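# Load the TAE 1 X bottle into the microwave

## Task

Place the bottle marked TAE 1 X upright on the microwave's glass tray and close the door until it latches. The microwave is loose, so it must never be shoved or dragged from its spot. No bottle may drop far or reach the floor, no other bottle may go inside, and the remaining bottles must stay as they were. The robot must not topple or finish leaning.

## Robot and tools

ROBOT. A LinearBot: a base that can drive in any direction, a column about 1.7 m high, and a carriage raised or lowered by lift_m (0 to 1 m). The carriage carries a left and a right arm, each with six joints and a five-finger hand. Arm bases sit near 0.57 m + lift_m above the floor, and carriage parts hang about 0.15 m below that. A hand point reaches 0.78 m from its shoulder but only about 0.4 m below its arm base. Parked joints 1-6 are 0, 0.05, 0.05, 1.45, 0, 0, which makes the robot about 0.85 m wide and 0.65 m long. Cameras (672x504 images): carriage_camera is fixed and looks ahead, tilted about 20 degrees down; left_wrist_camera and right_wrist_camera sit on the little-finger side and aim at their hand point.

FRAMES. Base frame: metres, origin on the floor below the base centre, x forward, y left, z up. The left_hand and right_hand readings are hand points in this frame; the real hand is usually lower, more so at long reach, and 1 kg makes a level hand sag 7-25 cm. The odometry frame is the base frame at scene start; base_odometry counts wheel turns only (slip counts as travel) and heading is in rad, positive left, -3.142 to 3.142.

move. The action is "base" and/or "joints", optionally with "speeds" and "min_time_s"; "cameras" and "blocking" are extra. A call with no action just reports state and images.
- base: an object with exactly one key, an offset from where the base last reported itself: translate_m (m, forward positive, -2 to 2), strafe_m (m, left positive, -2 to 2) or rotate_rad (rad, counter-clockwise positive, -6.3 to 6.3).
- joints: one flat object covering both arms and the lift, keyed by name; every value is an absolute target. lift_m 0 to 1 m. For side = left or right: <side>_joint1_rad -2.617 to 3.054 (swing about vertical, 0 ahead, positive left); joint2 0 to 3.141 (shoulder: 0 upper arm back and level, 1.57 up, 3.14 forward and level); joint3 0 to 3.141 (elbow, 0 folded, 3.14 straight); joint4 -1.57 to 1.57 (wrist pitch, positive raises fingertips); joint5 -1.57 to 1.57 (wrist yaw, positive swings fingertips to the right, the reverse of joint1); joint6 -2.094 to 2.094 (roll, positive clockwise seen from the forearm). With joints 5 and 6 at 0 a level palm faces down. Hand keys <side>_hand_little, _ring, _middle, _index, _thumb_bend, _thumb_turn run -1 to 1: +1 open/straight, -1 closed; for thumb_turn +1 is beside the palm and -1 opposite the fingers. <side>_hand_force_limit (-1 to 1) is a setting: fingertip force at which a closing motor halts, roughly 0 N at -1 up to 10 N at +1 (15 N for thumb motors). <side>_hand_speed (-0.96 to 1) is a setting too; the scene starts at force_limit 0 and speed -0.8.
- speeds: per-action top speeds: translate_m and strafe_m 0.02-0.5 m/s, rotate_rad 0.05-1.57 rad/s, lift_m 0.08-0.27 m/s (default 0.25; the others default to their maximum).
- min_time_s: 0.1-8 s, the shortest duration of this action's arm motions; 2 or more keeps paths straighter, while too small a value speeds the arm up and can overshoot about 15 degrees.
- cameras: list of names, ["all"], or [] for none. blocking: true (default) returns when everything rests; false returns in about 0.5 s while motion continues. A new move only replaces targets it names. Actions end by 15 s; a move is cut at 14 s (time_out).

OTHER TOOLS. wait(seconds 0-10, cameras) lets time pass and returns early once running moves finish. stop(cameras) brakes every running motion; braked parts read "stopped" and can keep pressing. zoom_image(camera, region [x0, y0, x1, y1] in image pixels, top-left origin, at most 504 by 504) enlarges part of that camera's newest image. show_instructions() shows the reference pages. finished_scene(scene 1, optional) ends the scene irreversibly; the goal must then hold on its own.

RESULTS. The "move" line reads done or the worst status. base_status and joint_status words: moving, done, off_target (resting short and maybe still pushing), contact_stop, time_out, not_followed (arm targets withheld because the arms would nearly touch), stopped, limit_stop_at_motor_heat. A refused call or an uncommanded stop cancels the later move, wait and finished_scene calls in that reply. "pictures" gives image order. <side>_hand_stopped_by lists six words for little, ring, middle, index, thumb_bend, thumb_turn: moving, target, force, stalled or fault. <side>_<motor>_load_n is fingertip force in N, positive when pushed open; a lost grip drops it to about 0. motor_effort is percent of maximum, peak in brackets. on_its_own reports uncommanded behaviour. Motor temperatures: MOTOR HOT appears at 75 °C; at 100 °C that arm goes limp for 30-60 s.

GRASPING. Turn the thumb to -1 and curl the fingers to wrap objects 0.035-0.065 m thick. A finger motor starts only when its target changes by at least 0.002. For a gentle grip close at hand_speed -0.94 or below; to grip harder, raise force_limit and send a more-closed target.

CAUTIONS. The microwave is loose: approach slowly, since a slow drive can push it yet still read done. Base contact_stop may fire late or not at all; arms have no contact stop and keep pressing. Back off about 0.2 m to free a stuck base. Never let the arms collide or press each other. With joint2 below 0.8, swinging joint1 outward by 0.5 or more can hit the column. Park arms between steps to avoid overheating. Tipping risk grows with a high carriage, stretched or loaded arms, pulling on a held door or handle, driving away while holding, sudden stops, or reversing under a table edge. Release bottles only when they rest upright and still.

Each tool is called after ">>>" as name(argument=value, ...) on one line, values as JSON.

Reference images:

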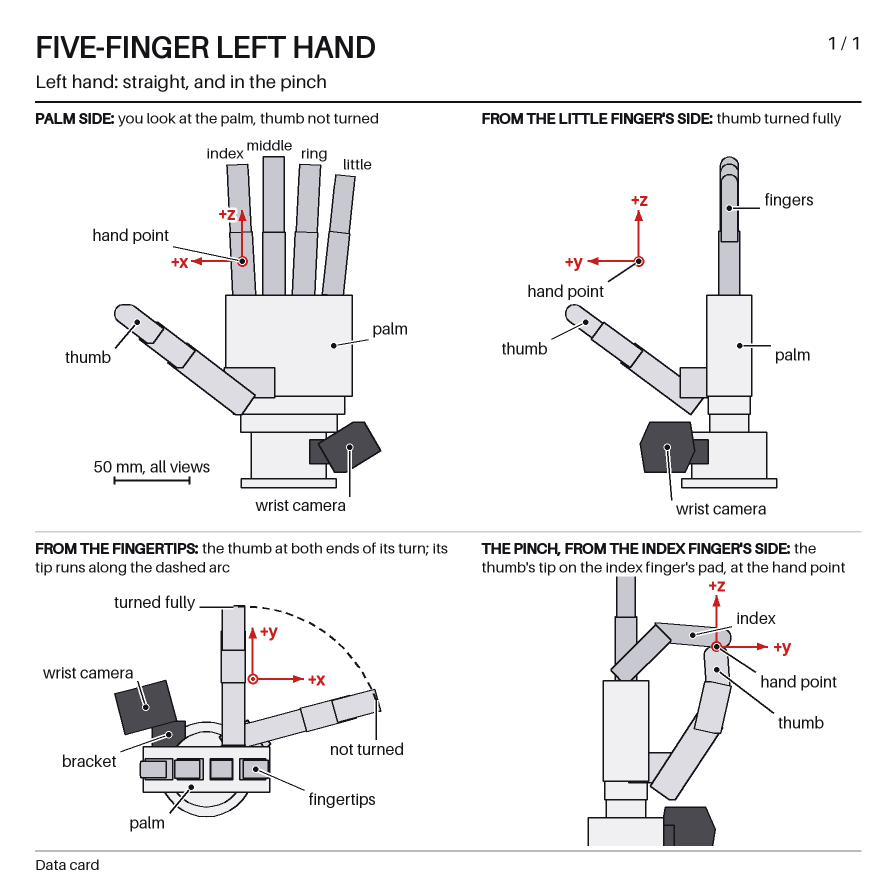

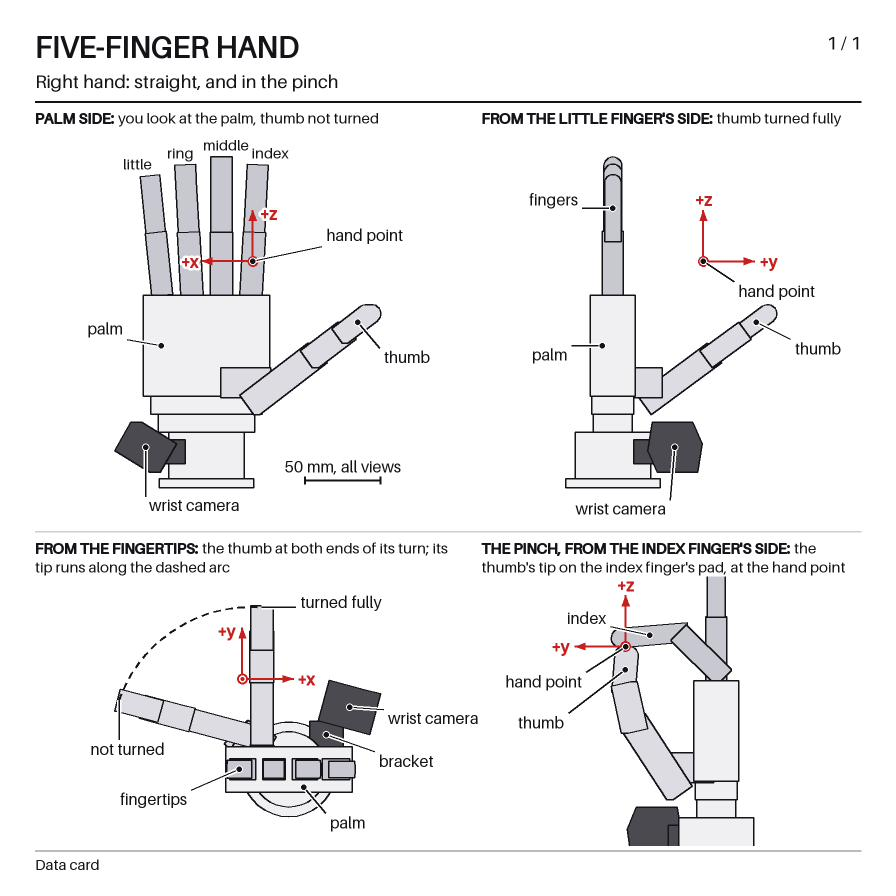

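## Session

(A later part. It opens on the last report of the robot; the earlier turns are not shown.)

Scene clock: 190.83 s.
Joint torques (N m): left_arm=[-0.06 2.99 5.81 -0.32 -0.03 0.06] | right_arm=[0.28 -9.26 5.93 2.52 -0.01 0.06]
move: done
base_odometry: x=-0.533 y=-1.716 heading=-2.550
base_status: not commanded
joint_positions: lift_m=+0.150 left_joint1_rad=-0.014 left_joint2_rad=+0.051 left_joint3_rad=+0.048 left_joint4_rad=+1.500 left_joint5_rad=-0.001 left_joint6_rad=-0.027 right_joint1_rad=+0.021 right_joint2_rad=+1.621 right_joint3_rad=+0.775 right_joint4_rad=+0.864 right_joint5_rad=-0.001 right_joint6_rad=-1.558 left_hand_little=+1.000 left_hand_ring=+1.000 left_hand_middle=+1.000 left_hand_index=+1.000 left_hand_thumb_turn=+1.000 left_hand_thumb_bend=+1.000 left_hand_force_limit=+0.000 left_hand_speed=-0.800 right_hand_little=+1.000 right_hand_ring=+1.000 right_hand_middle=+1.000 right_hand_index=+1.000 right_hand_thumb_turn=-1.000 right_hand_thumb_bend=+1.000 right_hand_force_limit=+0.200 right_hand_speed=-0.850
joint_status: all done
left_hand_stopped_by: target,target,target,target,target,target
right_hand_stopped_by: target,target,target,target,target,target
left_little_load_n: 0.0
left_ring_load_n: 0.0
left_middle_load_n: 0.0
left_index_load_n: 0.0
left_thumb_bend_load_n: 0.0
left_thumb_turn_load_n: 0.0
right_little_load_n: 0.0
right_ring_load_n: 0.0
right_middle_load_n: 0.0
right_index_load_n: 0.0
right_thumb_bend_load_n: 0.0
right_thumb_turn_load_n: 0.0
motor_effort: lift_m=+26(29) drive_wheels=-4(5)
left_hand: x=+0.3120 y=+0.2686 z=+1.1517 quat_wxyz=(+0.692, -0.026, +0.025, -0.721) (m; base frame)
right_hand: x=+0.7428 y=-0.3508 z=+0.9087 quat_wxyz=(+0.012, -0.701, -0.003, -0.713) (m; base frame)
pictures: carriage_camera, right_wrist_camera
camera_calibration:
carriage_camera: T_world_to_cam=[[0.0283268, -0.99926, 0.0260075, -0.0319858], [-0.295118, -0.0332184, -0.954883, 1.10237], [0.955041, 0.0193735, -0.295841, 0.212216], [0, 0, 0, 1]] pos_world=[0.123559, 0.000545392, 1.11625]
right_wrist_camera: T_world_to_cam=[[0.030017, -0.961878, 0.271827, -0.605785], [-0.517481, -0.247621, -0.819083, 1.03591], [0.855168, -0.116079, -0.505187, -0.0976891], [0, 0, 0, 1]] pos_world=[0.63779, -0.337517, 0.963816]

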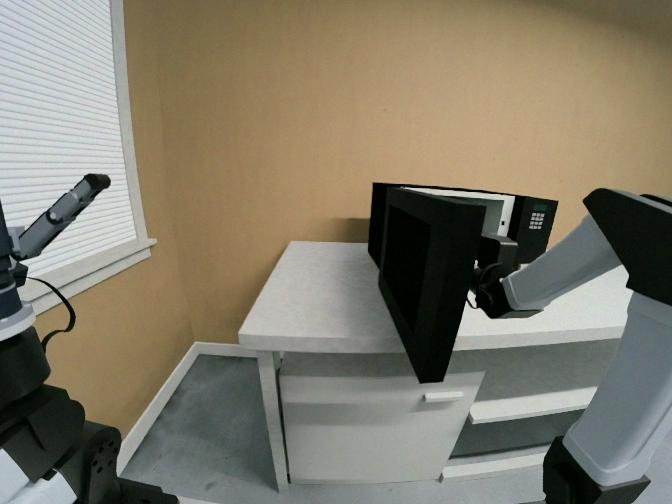

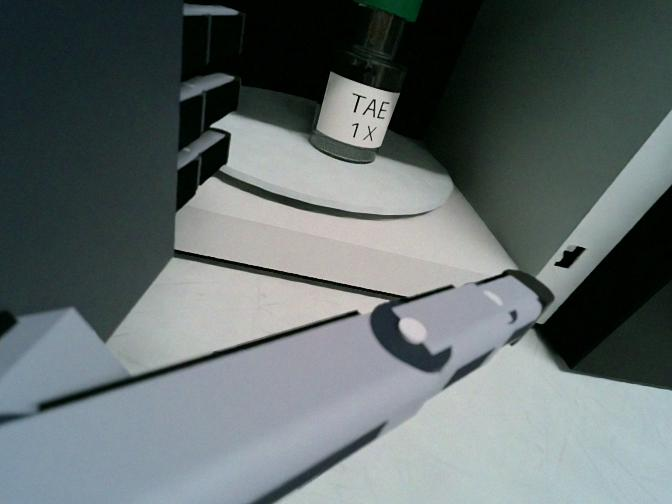

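>>> zoom_image(camera="carriage_camera", region=[340, 160, 600, 400])

>>> move(joints={"right_joint1_rad": 0.0, "right_joint2_rad": 0.82, "right_joint3_rad": 0.31, "right_joint4_rad": 0.52, "right_joint5_rad": 0.0, "right_joint6_rad": -1.565}, min_time_s=2)

>>> move(joints={"right_joint1_rad": 0.0, "right_joint2_rad": 0.07, "right_joint3_rad": 0.07, "right_joint4_rad": 1.45, "right_joint5_rad": 0.0, "right_joint6_rad": -1.565, "left_joint1_rad": -0.85, "right_hand_thumb_turn": -1, "right_hand_thumb_bend": -0.5, "right_hand_speed": 0}, min_time_s=2, cameras=["carriage_camera", "left_wrist_camera"])

Scaled by 1.938 from the camera's 672x504 image, which has a finer 960x720 frame.

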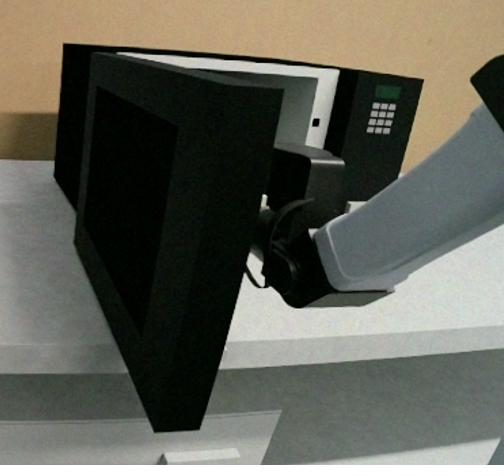

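Scene clock: 194.47 s.
Joint torques (N m): left_arm=[-0.23 3.08 5.85 -0.3 -0.04 0.06] | right_arm=[-0.23 -1.88 6.68 2.33 -0.01 0.06]
move: done
base_odometry: x=-0.533 y=-1.716 heading=-2.550
base_status: not commanded
joint_positions: lift_m=+0.150 left_joint1_rad=-0.014 left_joint2_rad=+0.051 left_joint3_rad=+0.048 left_joint4_rad=+1.500 left_joint5_rad=-0.001 left_joint6_rad=-0.027 right_joint1_rad=+0.007 right_joint2_rad=+0.828 right_joint3_rad=+0.320 right_joint4_rad=+0.536 right_joint5_rad=-0.001 right_joint6_rad=-1.558 left_hand_little=+1.000 left_hand_ring=+1.000 left_hand_middle=+1.000 left_hand_index=+1.000 left_hand_thumb_turn=+1.000 left_hand_thumb_bend=+1.000 left_hand_force_limit=+0.000 left_hand_speed=-0.800 right_hand_little=+1.000 right_hand_ring=+1.000 right_hand_middle=+1.000 right_hand_index=+1.000 right_hand_thumb_turn=-1.000 right_hand_thumb_bend=+1.000 right_hand_force_limit=+0.200 right_hand_speed=-0.850
joint_status: all done
left_hand_stopped_by: target,target,target,target,target,target
right_hand_stopped_by: target,target,target,target,target,target
left_little_load_n: 0.0
left_ring_load_n: 0.0
left_middle_load_n: 0.0
left_index_load_n: 0.0
left_thumb_bend_load_n: 0.0
left_thumb_turn_load_n: 0.0
right_little_load_n: 0.0
right_ring_load_n: 0.0
right_middle_load_n: 0.0
right_index_load_n: 0.0
right_thumb_bend_load_n: 0.0
right_thumb_turn_load_n: 0.0
motor_effort: lift_m=+26(29) drive_wheels=-2(6)
left_hand: x=+0.3120 y=+0.2686 z=+1.1517 quat_wxyz=(+0.692, -0.026, +0.025, -0.721) (m; base frame)
right_hand: x=+0.5864 y=-0.3593 z=+0.9194 quat_wxyz=(+0.007, -0.697, +0.002, -0.717) (m; base frame)
pictures: none

Scene clock: 196.83 s.
Joint torques (N m): left_arm=[-0.85 3 5.89 -0.27 -0.03 0.04] | right_arm=[-0.23 3.17 4.81 0.08 -0.04 0.09]
move: done
base_odometry: x=-0.533 y=-1.716 heading=-2.550
base_status: not commanded
joint_positions: lift_m=+0.150 left_joint1_rad=-0.842 left_joint2_rad=+0.051 left_joint3_rad=+0.048 left_joint4_rad=+1.500 left_joint5_rad=-0.001 left_joint6_rad=-0.027 right_joint1_rad=+0.007 right_joint2_rad=+0.078 right_joint3_rad=+0.079 right_joint4_rad=+1.440 right_joint5_rad=-0.001 right_joint6_rad=-1.558 left_hand_little=+1.000 left_hand_ring=+1.000 left_hand_middle=+1.000 left_hand_index=+1.000 left_hand_thumb_turn=+1.000 left_hand_thumb_bend=+1.000 left_hand_force_limit=+0.000 left_hand_speed=-0.800 right_hand_little=+1.000 right_hand_ring=+1.000 right_hand_middle=+1.000 right_hand_index=+1.000 right_hand_thumb_turn=-1.000 right_hand_thumb_bend=-0.500 right_hand_force_limit=+0.200 right_hand_speed=+0.000
joint_status: all done
left_hand_stopped_by: target,target,target,target,target,target
right_hand_stopped_by: target,target,target,target,target,target
left_little_load_n: 0.0
left_ring_load_n: 0.0
left_middle_load_n: 0.0
left_index_load_n: 0.0
left_thumb_bend_load_n: 0.0
left_thumb_turn_load_n: 0.0
right_little_load_n: 0.0
right_ring_load_n: 0.0
right_middle_load_n: 0.0
right_index_load_n: 0.0
right_thumb_bend_load_n: 0.0
right_thumb_turn_load_n: 0.0
motor_effort: lift_m=+27(28) drive_wheels=-4(5)
left_hand: x=+0.2616 y=+0.2207 z=+1.1517 quat_wxyz=(+0.344, -0.014, +0.034, -0.938) (m; base frame)
right_hand: x=+0.3004 y=-0.3613 z=+1.1583 quat_wxyz=(+0.010, -0.065, +0.000, -0.998) (m; base frame)
pictures: carriage_camera, left_wrist_camera
camera_calibration:
carriage_camera: T_world_to_cam=[[0.0283268, -0.99926, 0.0260075, -0.0319858], [-0.295118, -0.0332184, -0.954883, 1.10237], [0.955041, 0.0193735, -0.295841, 0.212216], [0, 0, 0, 1]] pos_world=[0.123559, 0.000545392, 1.11625]
left_wrist_camera: T_world_to_cam=[[-0.817326, 0.567628, 0.0988758, -0.0286702], [-0.535726, -0.685509, -0.493025, 0.866232], [-0.212075, -0.455933, 0.864378, -0.723375], [0, 0, 0, 1]] pos_world=[0.287221, 0.280274, 1.05518]

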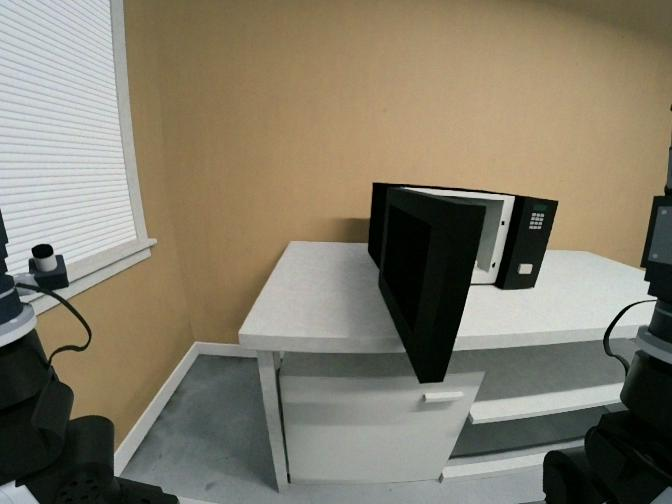

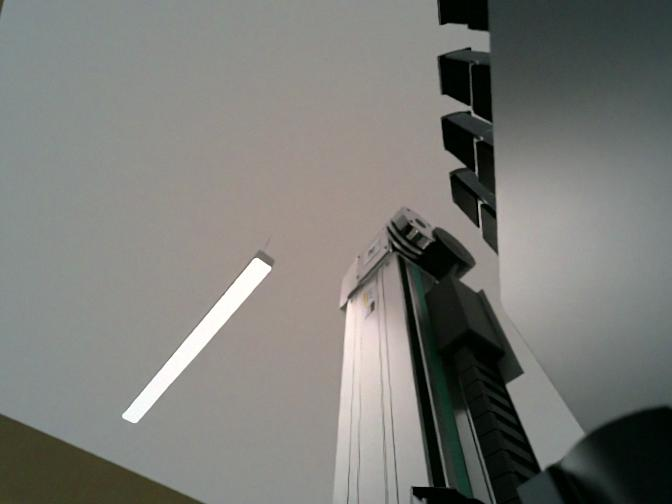

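>>> move(joints={"left_joint1_rad": -1.04, "left_joint2_rad": 1.12, "left_joint3_rad": 0.555, "left_joint4_rad": 0.58, "left_joint5_rad": 0.0, "left_joint6_rad": 0.0}, min_time_s=2, cameras=["carriage_camera", "left_wrist_camera"])

Scene clock: 199.90 s.
Joint torques (N m): left_arm=[-0.73 -2.59 10.29 2.02 -0.04 0.13] | right_arm=[-0.24 3.18 4.78 0.08 -0.04 0.09]
move: done
base_odometry: x=-0.533 y=-1.716 heading=-2.550
base_status: not commanded
joint_positions: lift_m=+0.150 left_joint1_rad=-1.032 left_joint2_rad=+1.115 left_joint3_rad=+0.523 left_joint4_rad=+0.582 left_joint5_rad=-0.001 left_joint6_rad=-0.009 right_joint1_rad=+0.007 right_joint2_rad=+0.078 right_joint3_rad=+0.079 right_joint4_rad=+1.442 right_joint5_rad=-0.001 right_joint6_rad=-1.558 left_hand_little=+1.000 left_hand_ring=+1.000 left_hand_middle=+1.000 left_hand_index=+1.000 left_hand_thumb_turn=+1.000 left_hand_thumb_bend=+1.000 left_hand_force_limit=+0.000 left_hand_speed=-0.800 right_hand_little=+1.000 right_hand_ring=+1.000 right_hand_middle=+1.000 right_hand_index=+1.000 right_hand_thumb_turn=-1.000 right_hand_thumb_bend=-0.500 right_hand_force_limit=+0.200 right_hand_speed=+0.000
joint_status: all done
left_hand_stopped_by: target,target,target,target,target,target
right_hand_stopped_by: target,target,target,target,target,target
left_little_load_n: 0.0
left_ring_load_n: 0.0
left_middle_load_n: 0.0
left_index_load_n: 0.0
left_thumb_bend_load_n: 0.0
left_thumb_turn_load_n: 0.0
right_little_load_n: 0.0
right_ring_load_n: 0.0
right_middle_load_n: 0.0
right_index_load_n: 0.0
right_thumb_bend_load_n: 0.0
right_thumb_turn_load_n: 0.0
motor_effort: lift_m=+28(28) drive_wheels=-4(6)
left_hand: x=+0.4149 y=-0.0642 z=+0.9032 quat_wxyz=(+0.185, -0.193, +0.684, -0.679) (m; base frame)
right_hand: x=+0.3000 y=-0.3613 z=+1.1584 quat_wxyz=(+0.010, -0.064, +0.000, -0.998) (m; base frame)
pictures: carriage_camera, left_wrist_camera
camera_calibration:
carriage_camera: T_world_to_cam=[[0.0283268, -0.99926, 0.0260075, -0.0319858], [-0.295118, -0.0332184, -0.954883, 1.10237], [0.955041, 0.0193735, -0.295841, 0.212216], [0, 0, 0, 1]] pos_world=[0.123559, 0.000545392, 1.11625]
left_wrist_camera: T_world_to_cam=[[-0.194426, -0.159927, 0.967792, -0.806996], [-0.979376, -0.0236411, -0.20066, 0.59309], [0.0549705, -0.986846, -0.152032, 0.167104], [0, 0, 0, 1]] pos_world=[0.414771, 0.0498665, 0.925419]

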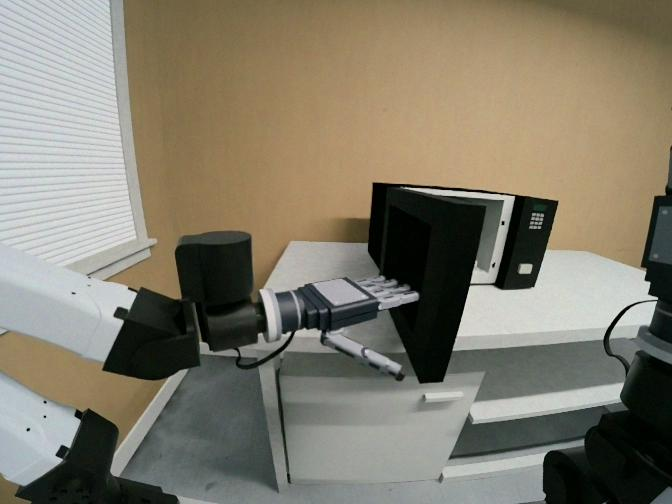

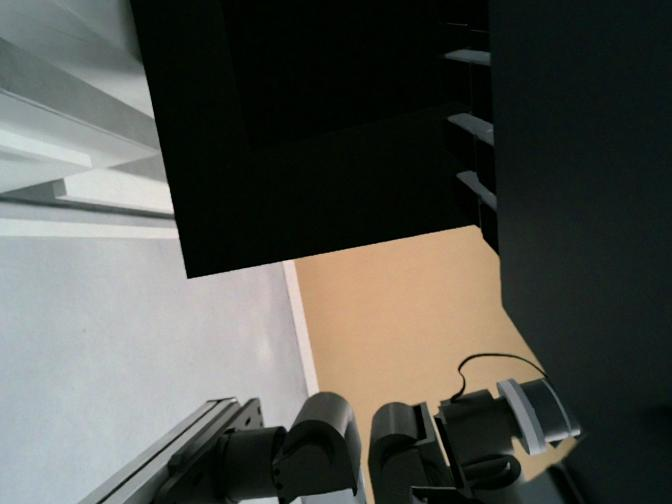

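>>> move(joints={"left_joint1_rad": -1.07, "left_joint2_rad": 1.47, "left_joint3_rad": 0.815, "left_joint4_rad": 0.69, "left_joint5_rad": 0.0, "left_joint6_rad": 0.0}, min_time_s=1.5, cameras=["carriage_camera"])

Scene clock: 201.97 s.
Joint torques (N m): left_arm=[-0.9 -4.94 10.11 2.3 -0.05 0.12] | right_arm=[-0.23 3.17 4.79 0.07 -0.04 0.09]
move: done
base_odometry: x=-0.533 y=-1.716 heading=-2.550
base_status: not commanded
joint_positions: lift_m=+0.150 left_joint1_rad=-1.060 left_joint2_rad=+1.463 left_joint3_rad=+0.781 left_joint4_rad=+0.665 left_joint5_rad=+0.000 left_joint6_rad=-0.008 right_joint1_rad=+0.007 right_joint2_rad=+0.078 right_joint3_rad=+0.079 right_joint4_rad=+1.442 right_joint5_rad=-0.001 right_joint6_rad=-1.558 left_hand_little=+1.000 left_hand_ring=+1.000 left_hand_middle=+1.000 left_hand_index=+1.000 left_hand_thumb_turn=+1.000 left_hand_thumb_bend=+1.000 left_hand_force_limit=+0.000 left_hand_speed=-0.800 right_hand_little=+1.000 right_hand_ring=+1.000 right_hand_middle=+1.000 right_hand_index=+1.000 right_hand_thumb_turn=-1.000 right_hand_thumb_bend=-0.500 right_hand_force_limit=+0.200 right_hand_speed=+0.000
joint_status: all done
left_hand_stopped_by: target,target,target,target,target,target
right_hand_stopped_by: target,target,target,target,target,target
left_little_load_n: 0.0
left_ring_load_n: 0.0
left_middle_load_n: -0.5
left_index_load_n: -0.5
left_thumb_bend_load_n: 0.0
left_thumb_turn_load_n: -0.5
right_little_load_n: -0.5
right_ring_load_n: 0.0
right_middle_load_n: 0.0
right_index_load_n: 0.0
right_thumb_bend_load_n: 0.0
right_thumb_turn_load_n: 0.0
motor_effort: lift_m=+26(29) drive_wheels=-3(6)
left_hand: x=+0.4427 y=-0.1379 z=+0.9060 quat_wxyz=(+0.174, -0.183, +0.689, -0.679) (m; base frame)
right_hand: x=+0.2999 y=-0.3613 z=+1.1584 quat_wxyz=(+0.010, -0.064, +0.000, -0.998) (m; base frame)
pictures: carriage_camera
camera_calibration:
carriage_camera: T_world_to_cam=[[0.0283268, -0.99926, 0.0260075, -0.0319858], [-0.295118, -0.0332184, -0.954883, 1.10237], [0.955041, 0.0193735, -0.295841, 0.212216], [0, 0, 0, 1]] pos_world=[0.123559, 0.000545392, 1.11625]

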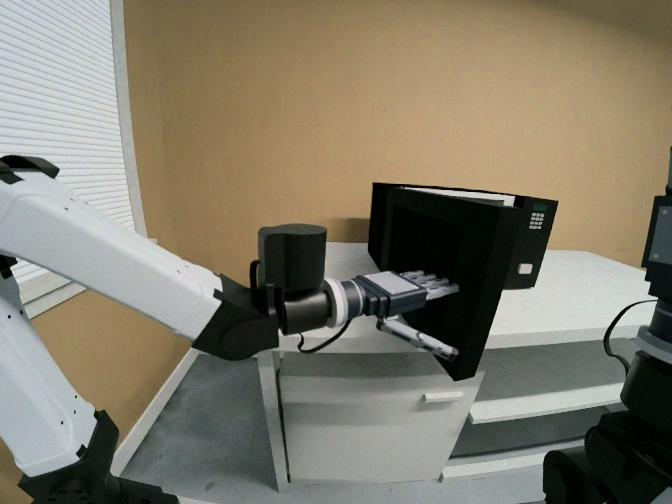

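>>> move(joints={"left_joint1_rad": -1.085, "left_joint2_rad": 1.85, "left_joint3_rad": 1.22, "left_joint4_rad": 0.66, "left_joint5_rad": 0.0, "left_joint6_rad": 0.0}, min_time_s=2, cameras=["carriage_camera"])

Scene clock: 204.43 s.
Joint torques (N m): left_arm=[-0.65 -7.79 10.11 1.99 -0.02 0.11] | right_arm=[-0.24 3.17 4.79 0.07 -0.04 0.09]
move: done
base_odometry: x=-0.533 y=-1.716 heading=-2.550
base_status: not commanded
joint_positions: lift_m=+0.150 left_joint1_rad=-1.078 left_joint2_rad=+1.840 left_joint3_rad=+1.188 left_joint4_rad=+0.664 left_joint5_rad=+0.002 left_joint6_rad=-0.007 right_joint1_rad=+0.007 right_joint2_rad=+0.078 right_joint3_rad=+0.079 right_joint4_rad=+1.442 right_joint5_rad=-0.001 right_joint6_rad=-1.558 left_hand_little=+1.000 left_hand_ring=+1.000 left_hand_middle=+1.000 left_hand_index=+1.000 left_hand_thumb_turn=+1.000 left_hand_thumb_bend=+1.000 left_hand_force_limit=+0.000 left_hand_speed=-0.800 right_hand_little=+1.000 right_hand_ring=+1.000 right_hand_middle=+1.000 right_hand_index=+1.000 right_hand_thumb_turn=-1.000 right_hand_thumb_bend=-0.500 right_hand_force_limit=+0.200 right_hand_speed=+0.000
joint_status: all done
left_hand_stopped_by: target,target,target,target,target,target
right_hand_stopped_by: target,target,target,target,target,target
left_little_load_n: 0.0
left_ring_load_n: 0.0
left_middle_load_n: 0.0
left_index_load_n: 0.0
left_thumb_bend_load_n: 0.0
left_thumb_turn_load_n: 0.0
right_little_load_n: 0.0
right_ring_load_n: 0.0
right_middle_load_n: 0.0
right_index_load_n: 0.0
right_thumb_bend_load_n: 0.0
right_thumb_turn_load_n: 0.0
motor_effort: lift_m=+26(29) drive_wheels=-2(6)
left_hand: x=+0.4836 y=-0.2327 z=+0.9124 quat_wxyz=(+0.170, -0.173, +0.681, -0.691) (m; base frame)
right_hand: x=+0.2999 y=-0.3613 z=+1.1584 quat_wxyz=(+0.010, -0.064, +0.000, -0.998) (m; base frame)
pictures: carriage_camera
camera_calibration:
carriage_camera: T_world_to_cam=[[0.0283268, -0.99926, 0.0260075, -0.0319858], [-0.295118, -0.0332184, -0.954883, 1.10237], [0.955041, 0.0193735, -0.295841, 0.212216], [0, 0, 0, 1]] pos_world=[0.123559, 0.000545392, 1.11625]

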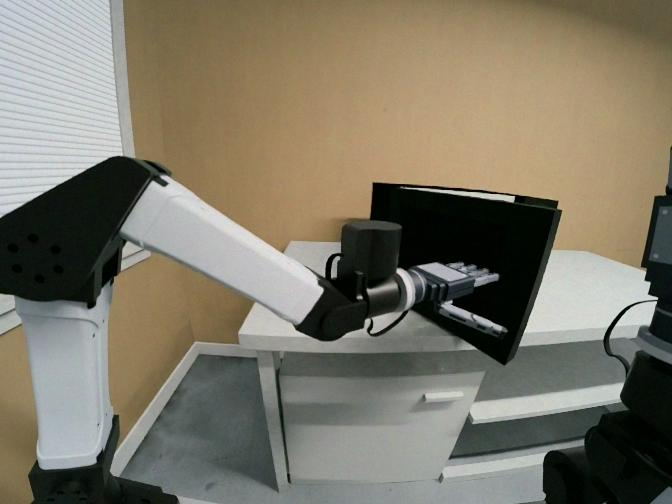

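>>> move(joints={"left_joint1_rad": -1.065, "left_joint2_rad": 2.215, "left_joint3_rad": 1.77, "left_joint4_rad": 0.47, "left_joint5_rad": 0.0, "left_joint6_rad": 0.0}, min_time_s=2, cameras=["carriage_camera"])

Scene clock: 206.90 s.
Joint torques (N m): left_arm=[0.5 -10.39 10.48 1.99 -0.04 0.11] | right_arm=[-0.23 3.18 4.79 0.07 -0.04 0.09]
Motor temperatures (°C): left_arm=[24 31 34 28 25 25] | right_arm=[28 34 37 39 27 28]
move: done
base_odometry: x=-0.533 y=-1.716 heading=-2.550
base_status: not commanded
joint_positions: lift_m=+0.150 left_joint1_rad=-1.073 left_joint2_rad=+2.203 left_joint3_rad=+1.737 left_joint4_rad=+0.477 left_joint5_rad=+0.003 left_joint6_rad=-0.007 right_joint1_rad=+0.007 right_joint2_rad=+0.078 right_joint3_rad=+0.079 right_joint4_rad=+1.442 right_joint5_rad=-0.001 right_joint6_rad=-1.558 left_hand_little=+1.000 left_hand_ring=+1.000 left_hand_middle=+1.000 left_hand_index=+1.000 left_hand_thumb_turn=+1.000 left_hand_thumb_bend=+1.000 left_hand_force_limit=+0.000 left_hand_speed=-0.800 right_hand_little=+1.000 right_hand_ring=+1.000 right_hand_middle=+1.000 right_hand_index=+1.000 right_hand_thumb_turn=-1.000 right_hand_thumb_bend=-0.500 right_hand_force_limit=+0.200 right_hand_speed=+0.000
joint_status: all done
left_hand_stopped_by: target,target,target,target,target,target
right_hand_stopped_by: target,target,target,target,target,target
left_little_load_n: 0.0
left_ring_load_n: 0.0
left_middle_load_n: 0.0
left_index_load_n: 0.0
left_thumb_bend_load_n: 0.0
left_thumb_turn_load_n: 0.0
right_little_load_n: 0.0
right_ring_load_n: 0.0
right_middle_load_n: 0.0
right_index_load_n: 0.0
right_thumb_bend_load_n: 0.0
right_thumb_turn_load_n: 0.0
motor_effort: lift_m=+28(29) drive_wheels=-1(6)
left_hand: x=+0.5343 y=-0.3198 z=+0.9154 quat_wxyz=(+0.172, -0.175, +0.681, -0.690) (m; base frame)
right_hand: x=+0.2999 y=-0.3613 z=+1.1584 quat_wxyz=(+0.010, -0.064, +0.000, -0.998) (m; base frame)
pictures: carriage_camera
camera_calibration:
carriage_camera: T_world_to_cam=[[0.0283268, -0.99926, 0.0260075, -0.0319858], [-0.295118, -0.0332184, -0.954883, 1.10237], [0.955041, 0.0193735, -0.295841, 0.212216], [0, 0, 0, 1]] pos_world=[0.123559, 0.000545392, 1.11625]

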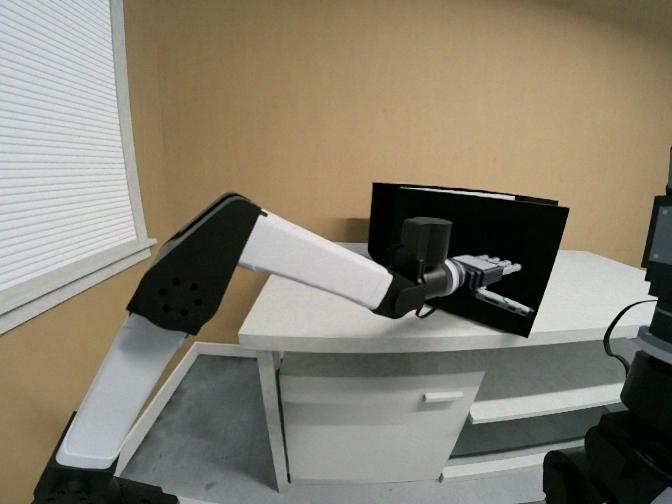

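>>> move(joints={"left_joint1_rad": -1.04, "left_joint2_rad": 1.12, "left_joint3_rad": 0.555, "left_joint4_rad": 0.58, "left_joint5_rad": 0.0, "left_joint6_rad": 0.0}, min_time_s=1.5)

>>> move(joints={"left_joint1_rad": -0.6, "left_joint2_rad": 0.05, "left_joint3_rad": 0.05, "left_joint4_rad": 1.45, "left_joint5_rad": 0.0, "left_joint6_rad": 0.0, "right_joint1_rad": -0.15, "right_joint2_rad": 0.80, "right_joint3_rad": 0.31, "right_joint4_rad": 0.50, "right_joint5_rad": -0.15, "right_joint6_rad": -1.565}, min_time_s=2, cameras=["carriage_camera", "right_wrist_camera"])

Scene clock: 209.17 s.
Joint torques (N m): left_arm=[0.53 -4.71 7.01 2.23 -0.09 0.12] | right_arm=[-0.23 3.18 4.78 0.06 -0.04 0.09]
move: done
base_odometry: x=-0.533 y=-1.716 heading=-2.550
base_status: not commanded
joint_positions: lift_m=+0.150 left_joint1_rad=-1.048 left_joint2_rad=+1.135 left_joint3_rad=+0.561 left_joint4_rad=+0.561 left_joint5_rad=+0.003 left_joint6_rad=-0.007 right_joint1_rad=+0.007 right_joint2_rad=+0.078 right_joint3_rad=+0.079 right_joint4_rad=+1.443 right_joint5_rad=-0.001 right_joint6_rad=-1.558 left_hand_little=+1.000 left_hand_ring=+1.000 left_hand_middle=+1.000 left_hand_index=+1.000 left_hand_thumb_turn=+1.000 left_hand_thumb_bend=+1.000 left_hand_force_limit=+0.000 left_hand_speed=-0.800 right_hand_little=+1.000 right_hand_ring=+1.000 right_hand_middle=+1.000 right_hand_index=+1.000 right_hand_thumb_turn=-1.000 right_hand_thumb_bend=-0.500 right_hand_force_limit=+0.200 right_hand_speed=+0.000
joint_status: all done
left_hand_stopped_by: target,target,target,target,target,target
right_hand_stopped_by: target,target,target,target,target,target
left_little_load_n: 0.0
left_ring_load_n: -0.5
left_middle_load_n: 0.0
left_index_load_n: 0.0
left_thumb_bend_load_n: 0.0
left_thumb_turn_load_n: 0.0
right_little_load_n: 0.0
right_ring_load_n: 0.0
right_middle_load_n: 0.0
right_index_load_n: 0.0
right_thumb_bend_load_n: 0.0
right_thumb_turn_load_n: 0.0
motor_effort: lift_m=+26(29) drive_wheels=+3(5)
left_hand: x=+0.4114 y=-0.0727 z=+0.9090 quat_wxyz=(+0.178, -0.186, +0.687, -0.680) (m; base frame)
right_hand: x=+0.2998 y=-0.3613 z=+1.1585 quat_wxyz=(+0.010, -0.064, +0.000, -0.998) (m; base frame)
pictures: none

Scene clock: 211.60 s.
Joint torques (N m): left_arm=[0.54 2.22 4.97 -0.08 -0.07 0.13] | right_arm=[-0.36 -0.29 9.28 2.21 -0.03 0.07]
move: done
base_odometry: x=-0.533 y=-1.716 heading=-2.550
base_status: not commanded
joint_positions: lift_m=+0.150 left_joint1_rad=-0.608 left_joint2_rad=+0.056 left_joint3_rad=+0.056 left_joint4_rad=+1.440 left_joint5_rad=+0.003 left_joint6_rad=-0.007 right_joint1_rad=-0.142 right_joint2_rad=+0.792 right_joint3_rad=+0.293 right_joint4_rad=+0.527 right_joint5_rad=-0.150 right_joint6_rad=-1.558 left_hand_little=+1.000 left_hand_ring=+1.000 left_hand_middle=+1.000 left_hand_index=+1.000 left_hand_thumb_turn=+1.000 left_hand_thumb_bend=+1.000 left_hand_force_limit=+0.000 left_hand_speed=-0.800 right_hand_little=+1.000 right_hand_ring=+1.000 right_hand_middle=+1.000 right_hand_index=+1.000 right_hand_thumb_turn=-1.000 right_hand_thumb_bend=-0.500 right_hand_force_limit=+0.200 right_hand_speed=+0.000
joint_status: all done
left_hand_stopped_by: target,target,target,target,target,target
right_hand_stopped_by: target,target,target,target,target,target
left_little_load_n: -0.5
left_ring_load_n: 0.0
left_middle_load_n: 0.0
left_index_load_n: 0.0
left_thumb_bend_load_n: 0.0
left_thumb_turn_load_n: 0.0
right_little_load_n: 0.0
right_ring_load_n: 0.0
right_middle_load_n: 0.0
right_index_load_n: 0.0
right_thumb_bend_load_n: 0.0
right_thumb_turn_load_n: 0.0
motor_effort: lift_m=+28(29) drive_wheels=+5(5)
left_hand: x=+0.2926 y=+0.2213 z=+1.1486 quat_wxyz=(+0.458, -0.029, +0.058, -0.886) (m; base frame)
right_hand: x=+0.5786 y=-0.3819 z=+0.9149 quat_wxyz=(+0.006, -0.697, +0.000, -0.717) (m; base frame)
pictures: carriage_camera, right_wrist_camera
camera_calibration:
carriage_camera: T_world_to_cam=[[0.0283268, -0.99926, 0.0260075, -0.0319884], [-0.295118, -0.0332184, -0.954883, 1.10246], [0.955041, 0.0193735, -0.295841, 0.212246], [0, 0, 0, 1]] pos_world=[0.123559, 0.000545392, 1.11635]
right_wrist_camera: T_world_to_cam=[[0.0138557, -0.961108, 0.275825, -0.6265], [-0.513011, -0.243611, -0.823088, 0.950911], [0.85827, -0.130097, -0.496435, 0.0271511], [0, 0, 0, 1]] pos_world=[0.473206, -0.36695, 0.968966]

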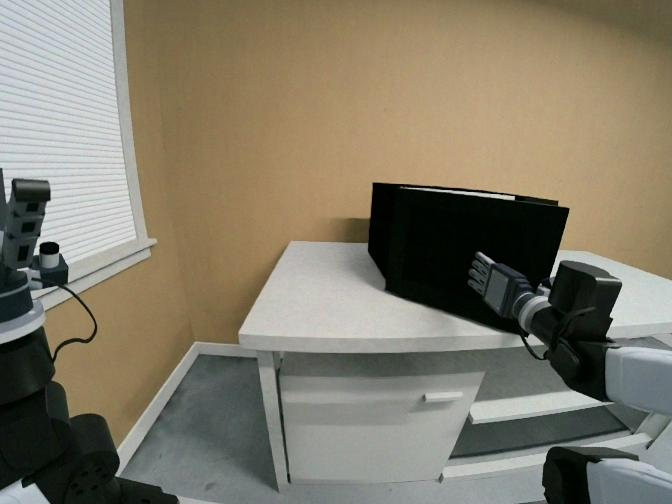

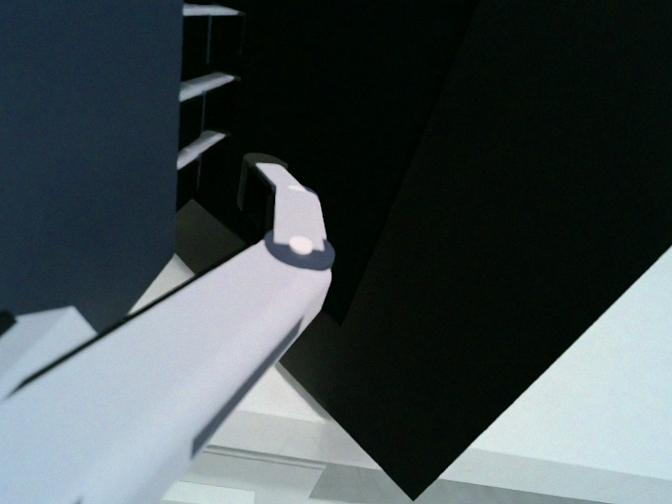

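>>> move(joints={"right_joint1_rad": -0.54, "right_joint2_rad": 1.10, "right_joint3_rad": 0.54, "right_joint4_rad": 0.565, "right_joint5_rad": -0.54, "right_joint6_rad": -1.565}, min_time_s=2, cameras=["carriage_camera", "right_wrist_camera"])

Scene clock: 214.97 s.
Joint torques (N m): left_arm=[0.51 2.18 4.79 -0.07 -0.09 0.14] | right_arm=[-0.44 -2.43 9.74 2.51 -0.02 0.07]
move: done
base_odometry: x=-0.533 y=-1.716 heading=-2.550
base_status: not commanded
joint_positions: lift_m=+0.150 left_joint1_rad=-0.608 left_joint2_rad=+0.056 left_joint3_rad=+0.056 left_joint4_rad=+1.441 left_joint5_rad=+0.003 left_joint6_rad=-0.007 right_joint1_rad=-0.531 right_joint2_rad=+1.092 right_joint3_rad=+0.516 right_joint4_rad=+0.552 right_joint5_rad=-0.544 right_joint6_rad=-1.558 left_hand_little=+1.000 left_hand_ring=+1.000 left_hand_middle=+1.000 left_hand_index=+1.000 left_hand_thumb_turn=+1.000 left_hand_thumb_bend=+1.000 left_hand_force_limit=+0.000 left_hand_speed=-0.800 right_hand_little=+1.000 right_hand_ring=+1.000 right_hand_middle=+1.000 right_hand_index=+1.000 right_hand_thumb_turn=-1.000 right_hand_thumb_bend=-0.500 right_hand_force_limit=+0.200 right_hand_speed=+0.000
joint_status: all done
left_hand_stopped_by: target,target,target,target,target,target
right_hand_stopped_by: target,target,target,target,target,target
left_little_load_n: 0.0
left_ring_load_n: 0.0
left_middle_load_n: 0.0
left_index_load_n: 0.0
left_thumb_bend_load_n: 0.0
left_thumb_turn_load_n: 0.0
right_little_load_n: 0.5
right_ring_load_n: 0.0
right_middle_load_n: 0.0
right_index_load_n: 0.0
right_thumb_bend_load_n: 0.0
right_thumb_turn_load_n: 0.0
motor_effort: lift_m=+28(28) drive_wheels=+3(5)
left_hand: x=+0.2924 y=+0.2214 z=+1.1487 quat_wxyz=(+0.458, -0.029, +0.058, -0.886) (m; base frame)
right_hand: x=+0.6080 y=-0.4655 z=+0.9285 quat_wxyz=(+0.014, -0.715, +0.005, -0.699) (m; base frame)
pictures: carriage_camera, right_wrist_camera
camera_calibration:
carriage_camera: T_world_to_cam=[[0.0283268, -0.99926, 0.0260075, -0.0319884], [-0.295118, -0.0332184, -0.954883, 1.10246], [0.955041, 0.0193735, -0.295841, 0.212246], [0, 0, 0, 1]] pos_world=[0.123559, 0.000545392, 1.11635]
right_wrist_camera: T_world_to_cam=[[0.0316606, -0.965396, 0.25886, -0.708057], [-0.551169, -0.232915, -0.801226, 0.964721], [0.833793, -0.117308, -0.53947, 0.058507], [0, 0, 0, 1]] pos_world=[0.505359, -0.451993, 0.98781]

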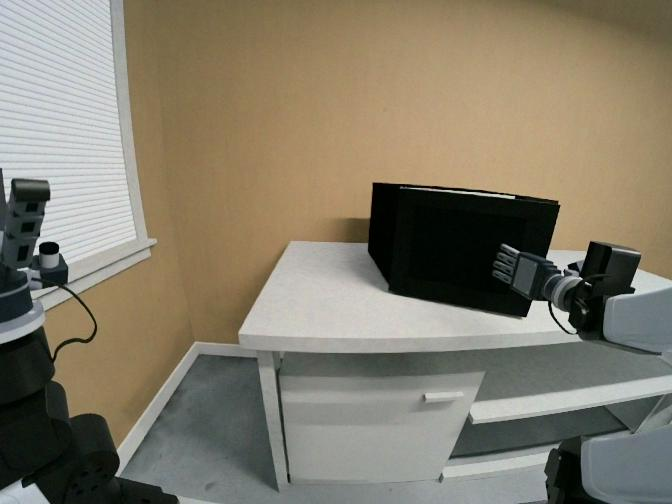

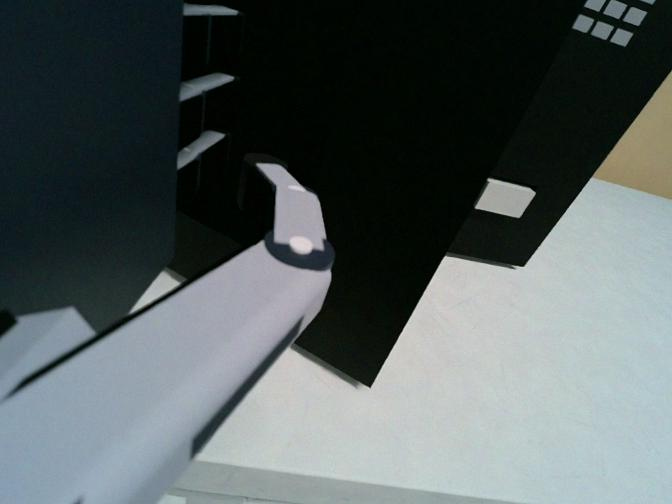

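>>> move(joints={"right_joint1_rad": -0.594, "right_joint2_rad": 1.435, "right_joint3_rad": 0.765, "right_joint4_rad": 0.685, "right_joint5_rad": -0.594, "right_joint6_rad": -1.565}, min_time_s=2, cameras=["carriage_camera", "right_wrist_camera"])

Scene clock: 217.47 s.
Joint torques (N m): left_arm=[0.51 2.29 4.93 -0.07 -0.1 0.1] | right_arm=[-0.46 -4.85 9.37 2.43 0.02 0.07]
move: done
base_odometry: x=-0.533 y=-1.716 heading=-2.550
base_status: not commanded
joint_positions: lift_m=+0.150 left_joint1_rad=-0.608 left_joint2_rad=+0.056 left_joint3_rad=+0.056 left_joint4_rad=+1.441 left_joint5_rad=+0.003 left_joint6_rad=-0.007 right_joint1_rad=-0.585 right_joint2_rad=+1.424 right_joint3_rad=+0.742 right_joint4_rad=+0.675 right_joint5_rad=-0.599 right_joint6_rad=-1.558 left_hand_little=+1.000 left_hand_ring=+1.000 left_hand_middle=+1.000 left_hand_index=+1.000 left_hand_thumb_turn=+1.000 left_hand_thumb_bend=+1.000 left_hand_force_limit=+0.000 left_hand_speed=-0.800 right_hand_little=+1.000 right_hand_ring=+1.000 right_hand_middle=+1.000 right_hand_index=+1.000 right_hand_thumb_turn=-1.000 right_hand_thumb_bend=-0.500 right_hand_force_limit=+0.200 right_hand_speed=+0.000
joint_status: all done
left_hand_stopped_by: target,target,target,target,target,target
right_hand_stopped_by: target,target,target,target,target,target
left_little_load_n: 0.0
left_ring_load_n: 0.0
left_middle_load_n: 0.0
left_index_load_n: 0.0
left_thumb_bend_load_n: 0.0
left_thumb_turn_load_n: 0.0
right_little_load_n: 0.0
right_ring_load_n: 0.0
right_middle_load_n: 0.0
right_index_load_n: 0.0
right_thumb_bend_load_n: 0.0
right_thumb_turn_load_n: 0.0
motor_effort: lift_m=+28(28) drive_wheels=+1(5)
left_hand: x=+0.2924 y=+0.2214 z=+1.1487 quat_wxyz=(+0.458, -0.029, +0.058, -0.886) (m; base frame)
right_hand: x=+0.6633 y=-0.5153 z=+0.9355 quat_wxyz=(+0.011, -0.709, +0.001, -0.705) (m; base frame)
pictures: carriage_camera, right_wrist_camera
camera_calibration:
carriage_camera: T_world_to_cam=[[0.0283268, -0.99926, 0.0260075, -0.0319884], [-0.295118, -0.0332184, -0.954883, 1.10246], [0.955041, 0.0193735, -0.295841, 0.212246], [0, 0, 0, 1]] pos_world=[0.123559, 0.000545392, 1.11635]
right_wrist_camera: T_world_to_cam=[[0.028966, -0.963044, 0.267782, -0.765013], [-0.538238, -0.240768, -0.80767, 0.982669], [0.842295, -0.120735, -0.525321, -0.010287], [0, 0, 0, 1]] pos_world=[0.559734, -0.501388, 0.993125]

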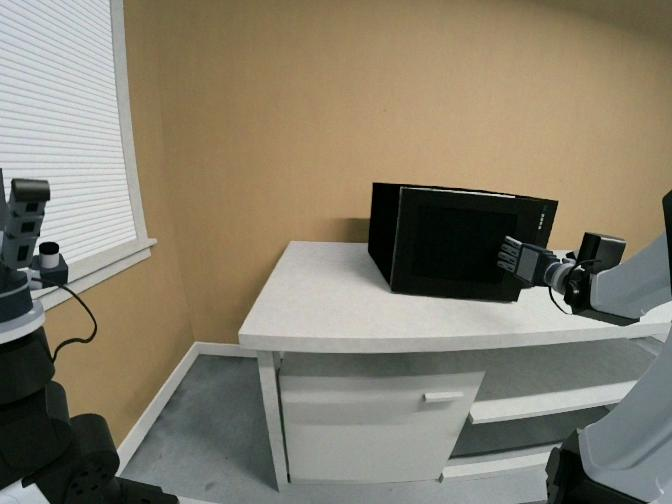

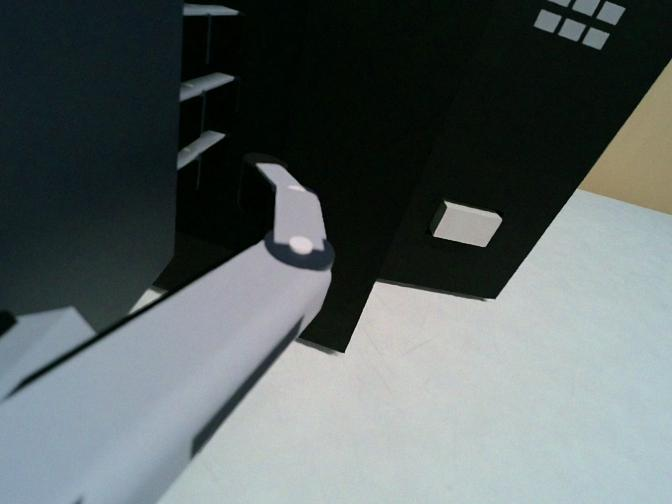

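>>> move(joints={"right_joint1_rad": -0.61, "right_joint2_rad": 1.63, "right_joint3_rad": 0.953, "right_joint4_rad": 0.69, "right_joint5_rad": -0.60, "right_joint6_rad": -1.565}, min_time_s=2, cameras=["carriage_camera", "right_wrist_camera"])

Scene clock: 219.90 s.
Joint torques (N m): left_arm=[0.54 2.24 4.9 -0.03 -0.08 0.11] | right_arm=[-0.39 -6.45 9.28 2.38 0.01 0.07]
move: done
base_odometry: x=-0.533 y=-1.716 heading=-2.550
base_status: not commanded
joint_positions: lift_m=+0.150 left_joint1_rad=-0.608 left_joint2_rad=+0.056 left_joint3_rad=+0.056 left_joint4_rad=+1.441 left_joint5_rad=+0.003 left_joint6_rad=-0.007 right_joint1_rad=-0.601 right_joint2_rad=+1.616 right_joint3_rad=+0.930 right_joint4_rad=+0.685 right_joint5_rad=-0.605 right_joint6_rad=-1.558 left_hand_little=+1.000 left_hand_ring=+1.000 left_hand_middle=+1.000 left_hand_index=+1.000 left_hand_thumb_turn=+1.000 left_hand_thumb_bend=+1.000 left_hand_force_limit=+0.000 left_hand_speed=-0.800 right_hand_little=+1.000 right_hand_ring=+1.000 right_hand_middle=+1.000 right_hand_index=+1.000 right_hand_thumb_turn=-1.000 right_hand_thumb_bend=-0.500 right_hand_force_limit=+0.200 right_hand_speed=+0.000
joint_status: all done
left_hand_stopped_by: target,target,target,target,target,target
right_hand_stopped_by: target,target,target,target,target,target
left_little_load_n: 0.0
left_ring_load_n: 0.0
left_middle_load_n: 0.0
left_index_load_n: 0.0
left_thumb_bend_load_n: 0.0
left_thumb_turn_load_n: 0.0
right_little_load_n: 0.0
right_ring_load_n: 0.0
right_middle_load_n: 0.0
right_index_load_n: 0.0
right_thumb_bend_load_n: 0.0
right_thumb_turn_load_n: 0.0
motor_effort: lift_m=+26(28) drive_wheels=+4(4)
left_hand: x=+0.2923 y=+0.2215 z=+1.1487 quat_wxyz=(+0.458, -0.029, +0.058, -0.886) (m; base frame)
right_hand: x=+0.7018 y=-0.5498 z=+0.9388 quat_wxyz=(+0.006, -0.707, +0.003, -0.707) (m; base frame)
pictures: carriage_camera, right_wrist_camera
camera_calibration:
carriage_camera: T_world_to_cam=[[0.0283268, -0.99926, 0.0260075, -0.0319884], [-0.295118, -0.0332184, -0.954883, 1.10246], [0.955041, 0.0193735, -0.295841, 0.212246], [0, 0, 0, 1]] pos_world=[0.123559, 0.000545392, 1.11635]
right_wrist_camera: T_world_to_cam=[[0.0174023, -0.962379, 0.271154, -0.794972], [-0.536695, -0.237805, -0.809572, 1.00008], [0.843597, -0.131438, -0.520642, -0.0562777], [0, 0, 0, 1]] pos_world=[0.598048, -0.534637, 0.995896]

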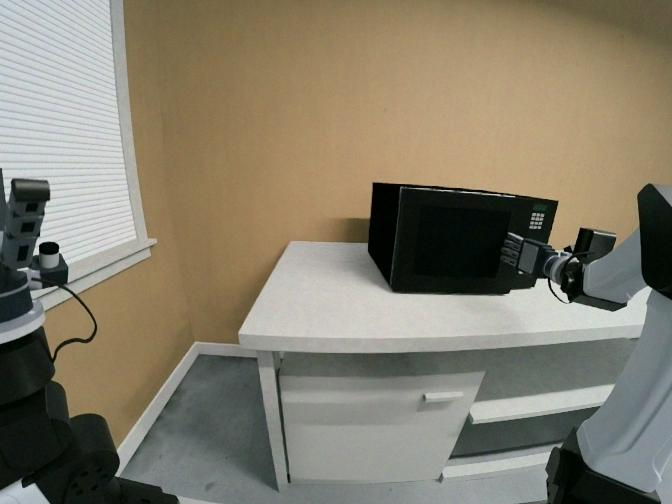

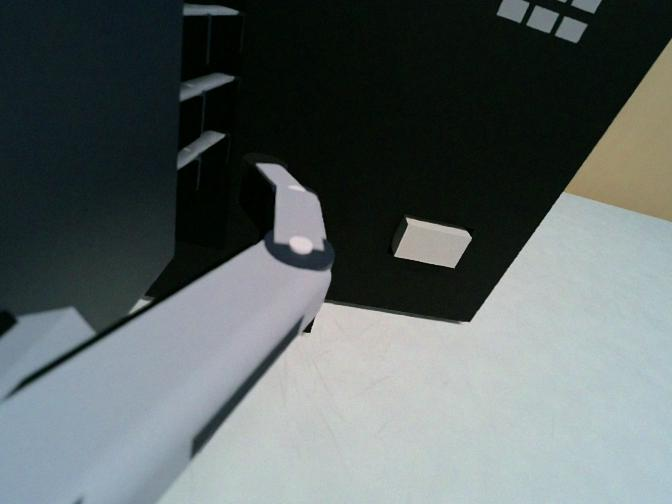

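>>> move(joints={"right_joint1_rad": -0.59, "right_joint2_rad": 1.695, "right_joint3_rad": 1.025, "right_joint4_rad": 0.69, "right_joint5_rad": -0.58, "right_joint6_rad": -1.565}, min_time_s=1.5, cameras=["carriage_camera", "right_wrist_camera"])

Scene clock: 222.17 s.
Joint torques (N m): left_arm=[0.49 2.35 5 -0.07 -0.1 0.1] | right_arm=[1.01 -7.09 9.36 2.38 0.13 0.07]
move: done
base_odometry: x=-0.533 y=-1.716 heading=-2.550
base_status: not commanded
joint_positions: lift_m=+0.150 left_joint1_rad=-0.608 left_joint2_rad=+0.056 left_joint3_rad=+0.056 left_joint4_rad=+1.441 left_joint5_rad=+0.003 left_joint6_rad=-0.007 right_joint1_rad=-0.596 right_joint2_rad=+1.681 right_joint3_rad=+1.002 right_joint4_rad=+0.685 right_joint5_rad=-0.595 right_joint6_rad=-1.558 left_hand_little=+1.000 left_hand_ring=+1.000 left_hand_middle=+1.000 left_hand_index=+1.000 left_hand_thumb_turn=+1.000 left_hand_thumb_bend=+1.000 left_hand_force_limit=+0.000 left_hand_speed=-0.800 right_hand_little=+1.000 right_hand_ring=+1.000 right_hand_middle=+1.000 right_hand_index=+1.000 right_hand_thumb_turn=-1.000 right_hand_thumb_bend=-0.500 right_hand_force_limit=+0.200 right_hand_speed=+0.000
joint_status: all done
left_hand_stopped_by: target,target,target,target,target,target
right_hand_stopped_by: target,target,target,target,target,target
left_little_load_n: 0.0
left_ring_load_n: 0.0
left_middle_load_n: 0.0
left_index_load_n: 0.0
left_thumb_bend_load_n: 0.0
left_thumb_turn_load_n: 0.0
right_little_load_n: 0.0
right_ring_load_n: 0.0
right_middle_load_n: 0.0
right_index_load_n: -0.5
right_thumb_bend_load_n: 0.0
right_thumb_turn_load_n: 0.0
motor_effort: lift_m=+27(28) drive_wheels=+4(5)
left_hand: x=+0.2923 y=+0.2215 z=+1.1487 quat_wxyz=(+0.458, -0.029, +0.058, -0.886) (m; base frame)
right_hand: x=+0.7173 y=-0.5595 z=+0.9411 quat_wxyz=(+0.003, -0.705, +0.004, -0.709) (m; base frame)
pictures: carriage_camera, right_wrist_camera
camera_calibration:
carriage_camera: T_world_to_cam=[[0.0283268, -0.99926, 0.0260075, -0.0319884], [-0.295118, -0.0332184, -0.954883, 1.10246], [0.955041, 0.0193735, -0.295841, 0.212246], [0, 0, 0, 1]] pos_world=[0.123559, 0.000545392, 1.11635]
right_wrist_camera: T_world_to_cam=[[0.0109972, -0.961337, 0.275157, -0.803795], [-0.532996, -0.238459, -0.811821, 1.00699], [0.846046, -0.13773, -0.515011, -0.0800059], [0, 0, 0, 1]] pos_world=[0.61325, -0.543611, 0.997462]

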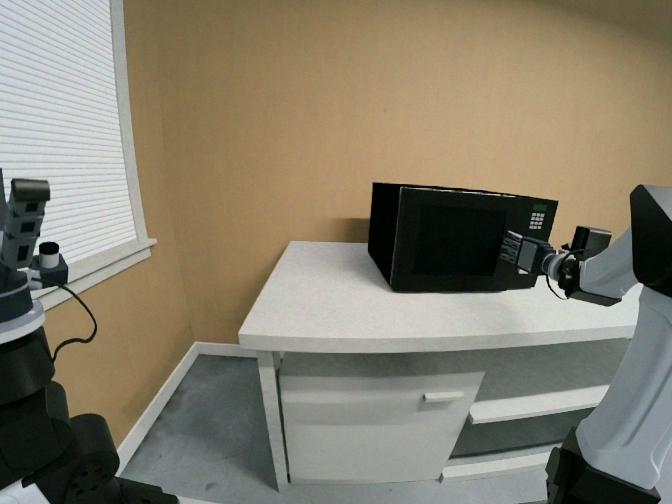

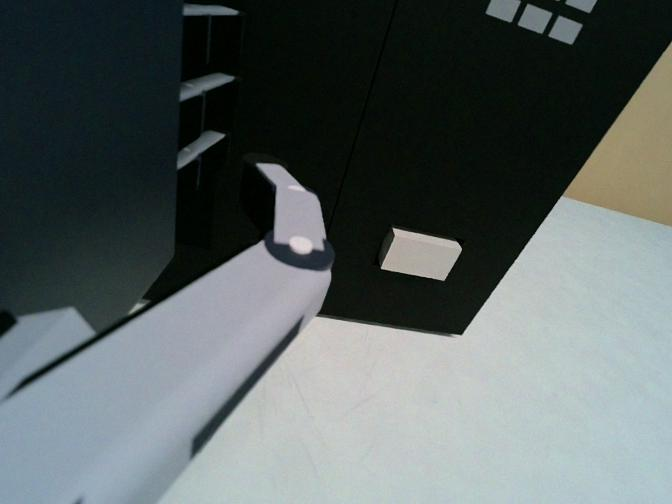

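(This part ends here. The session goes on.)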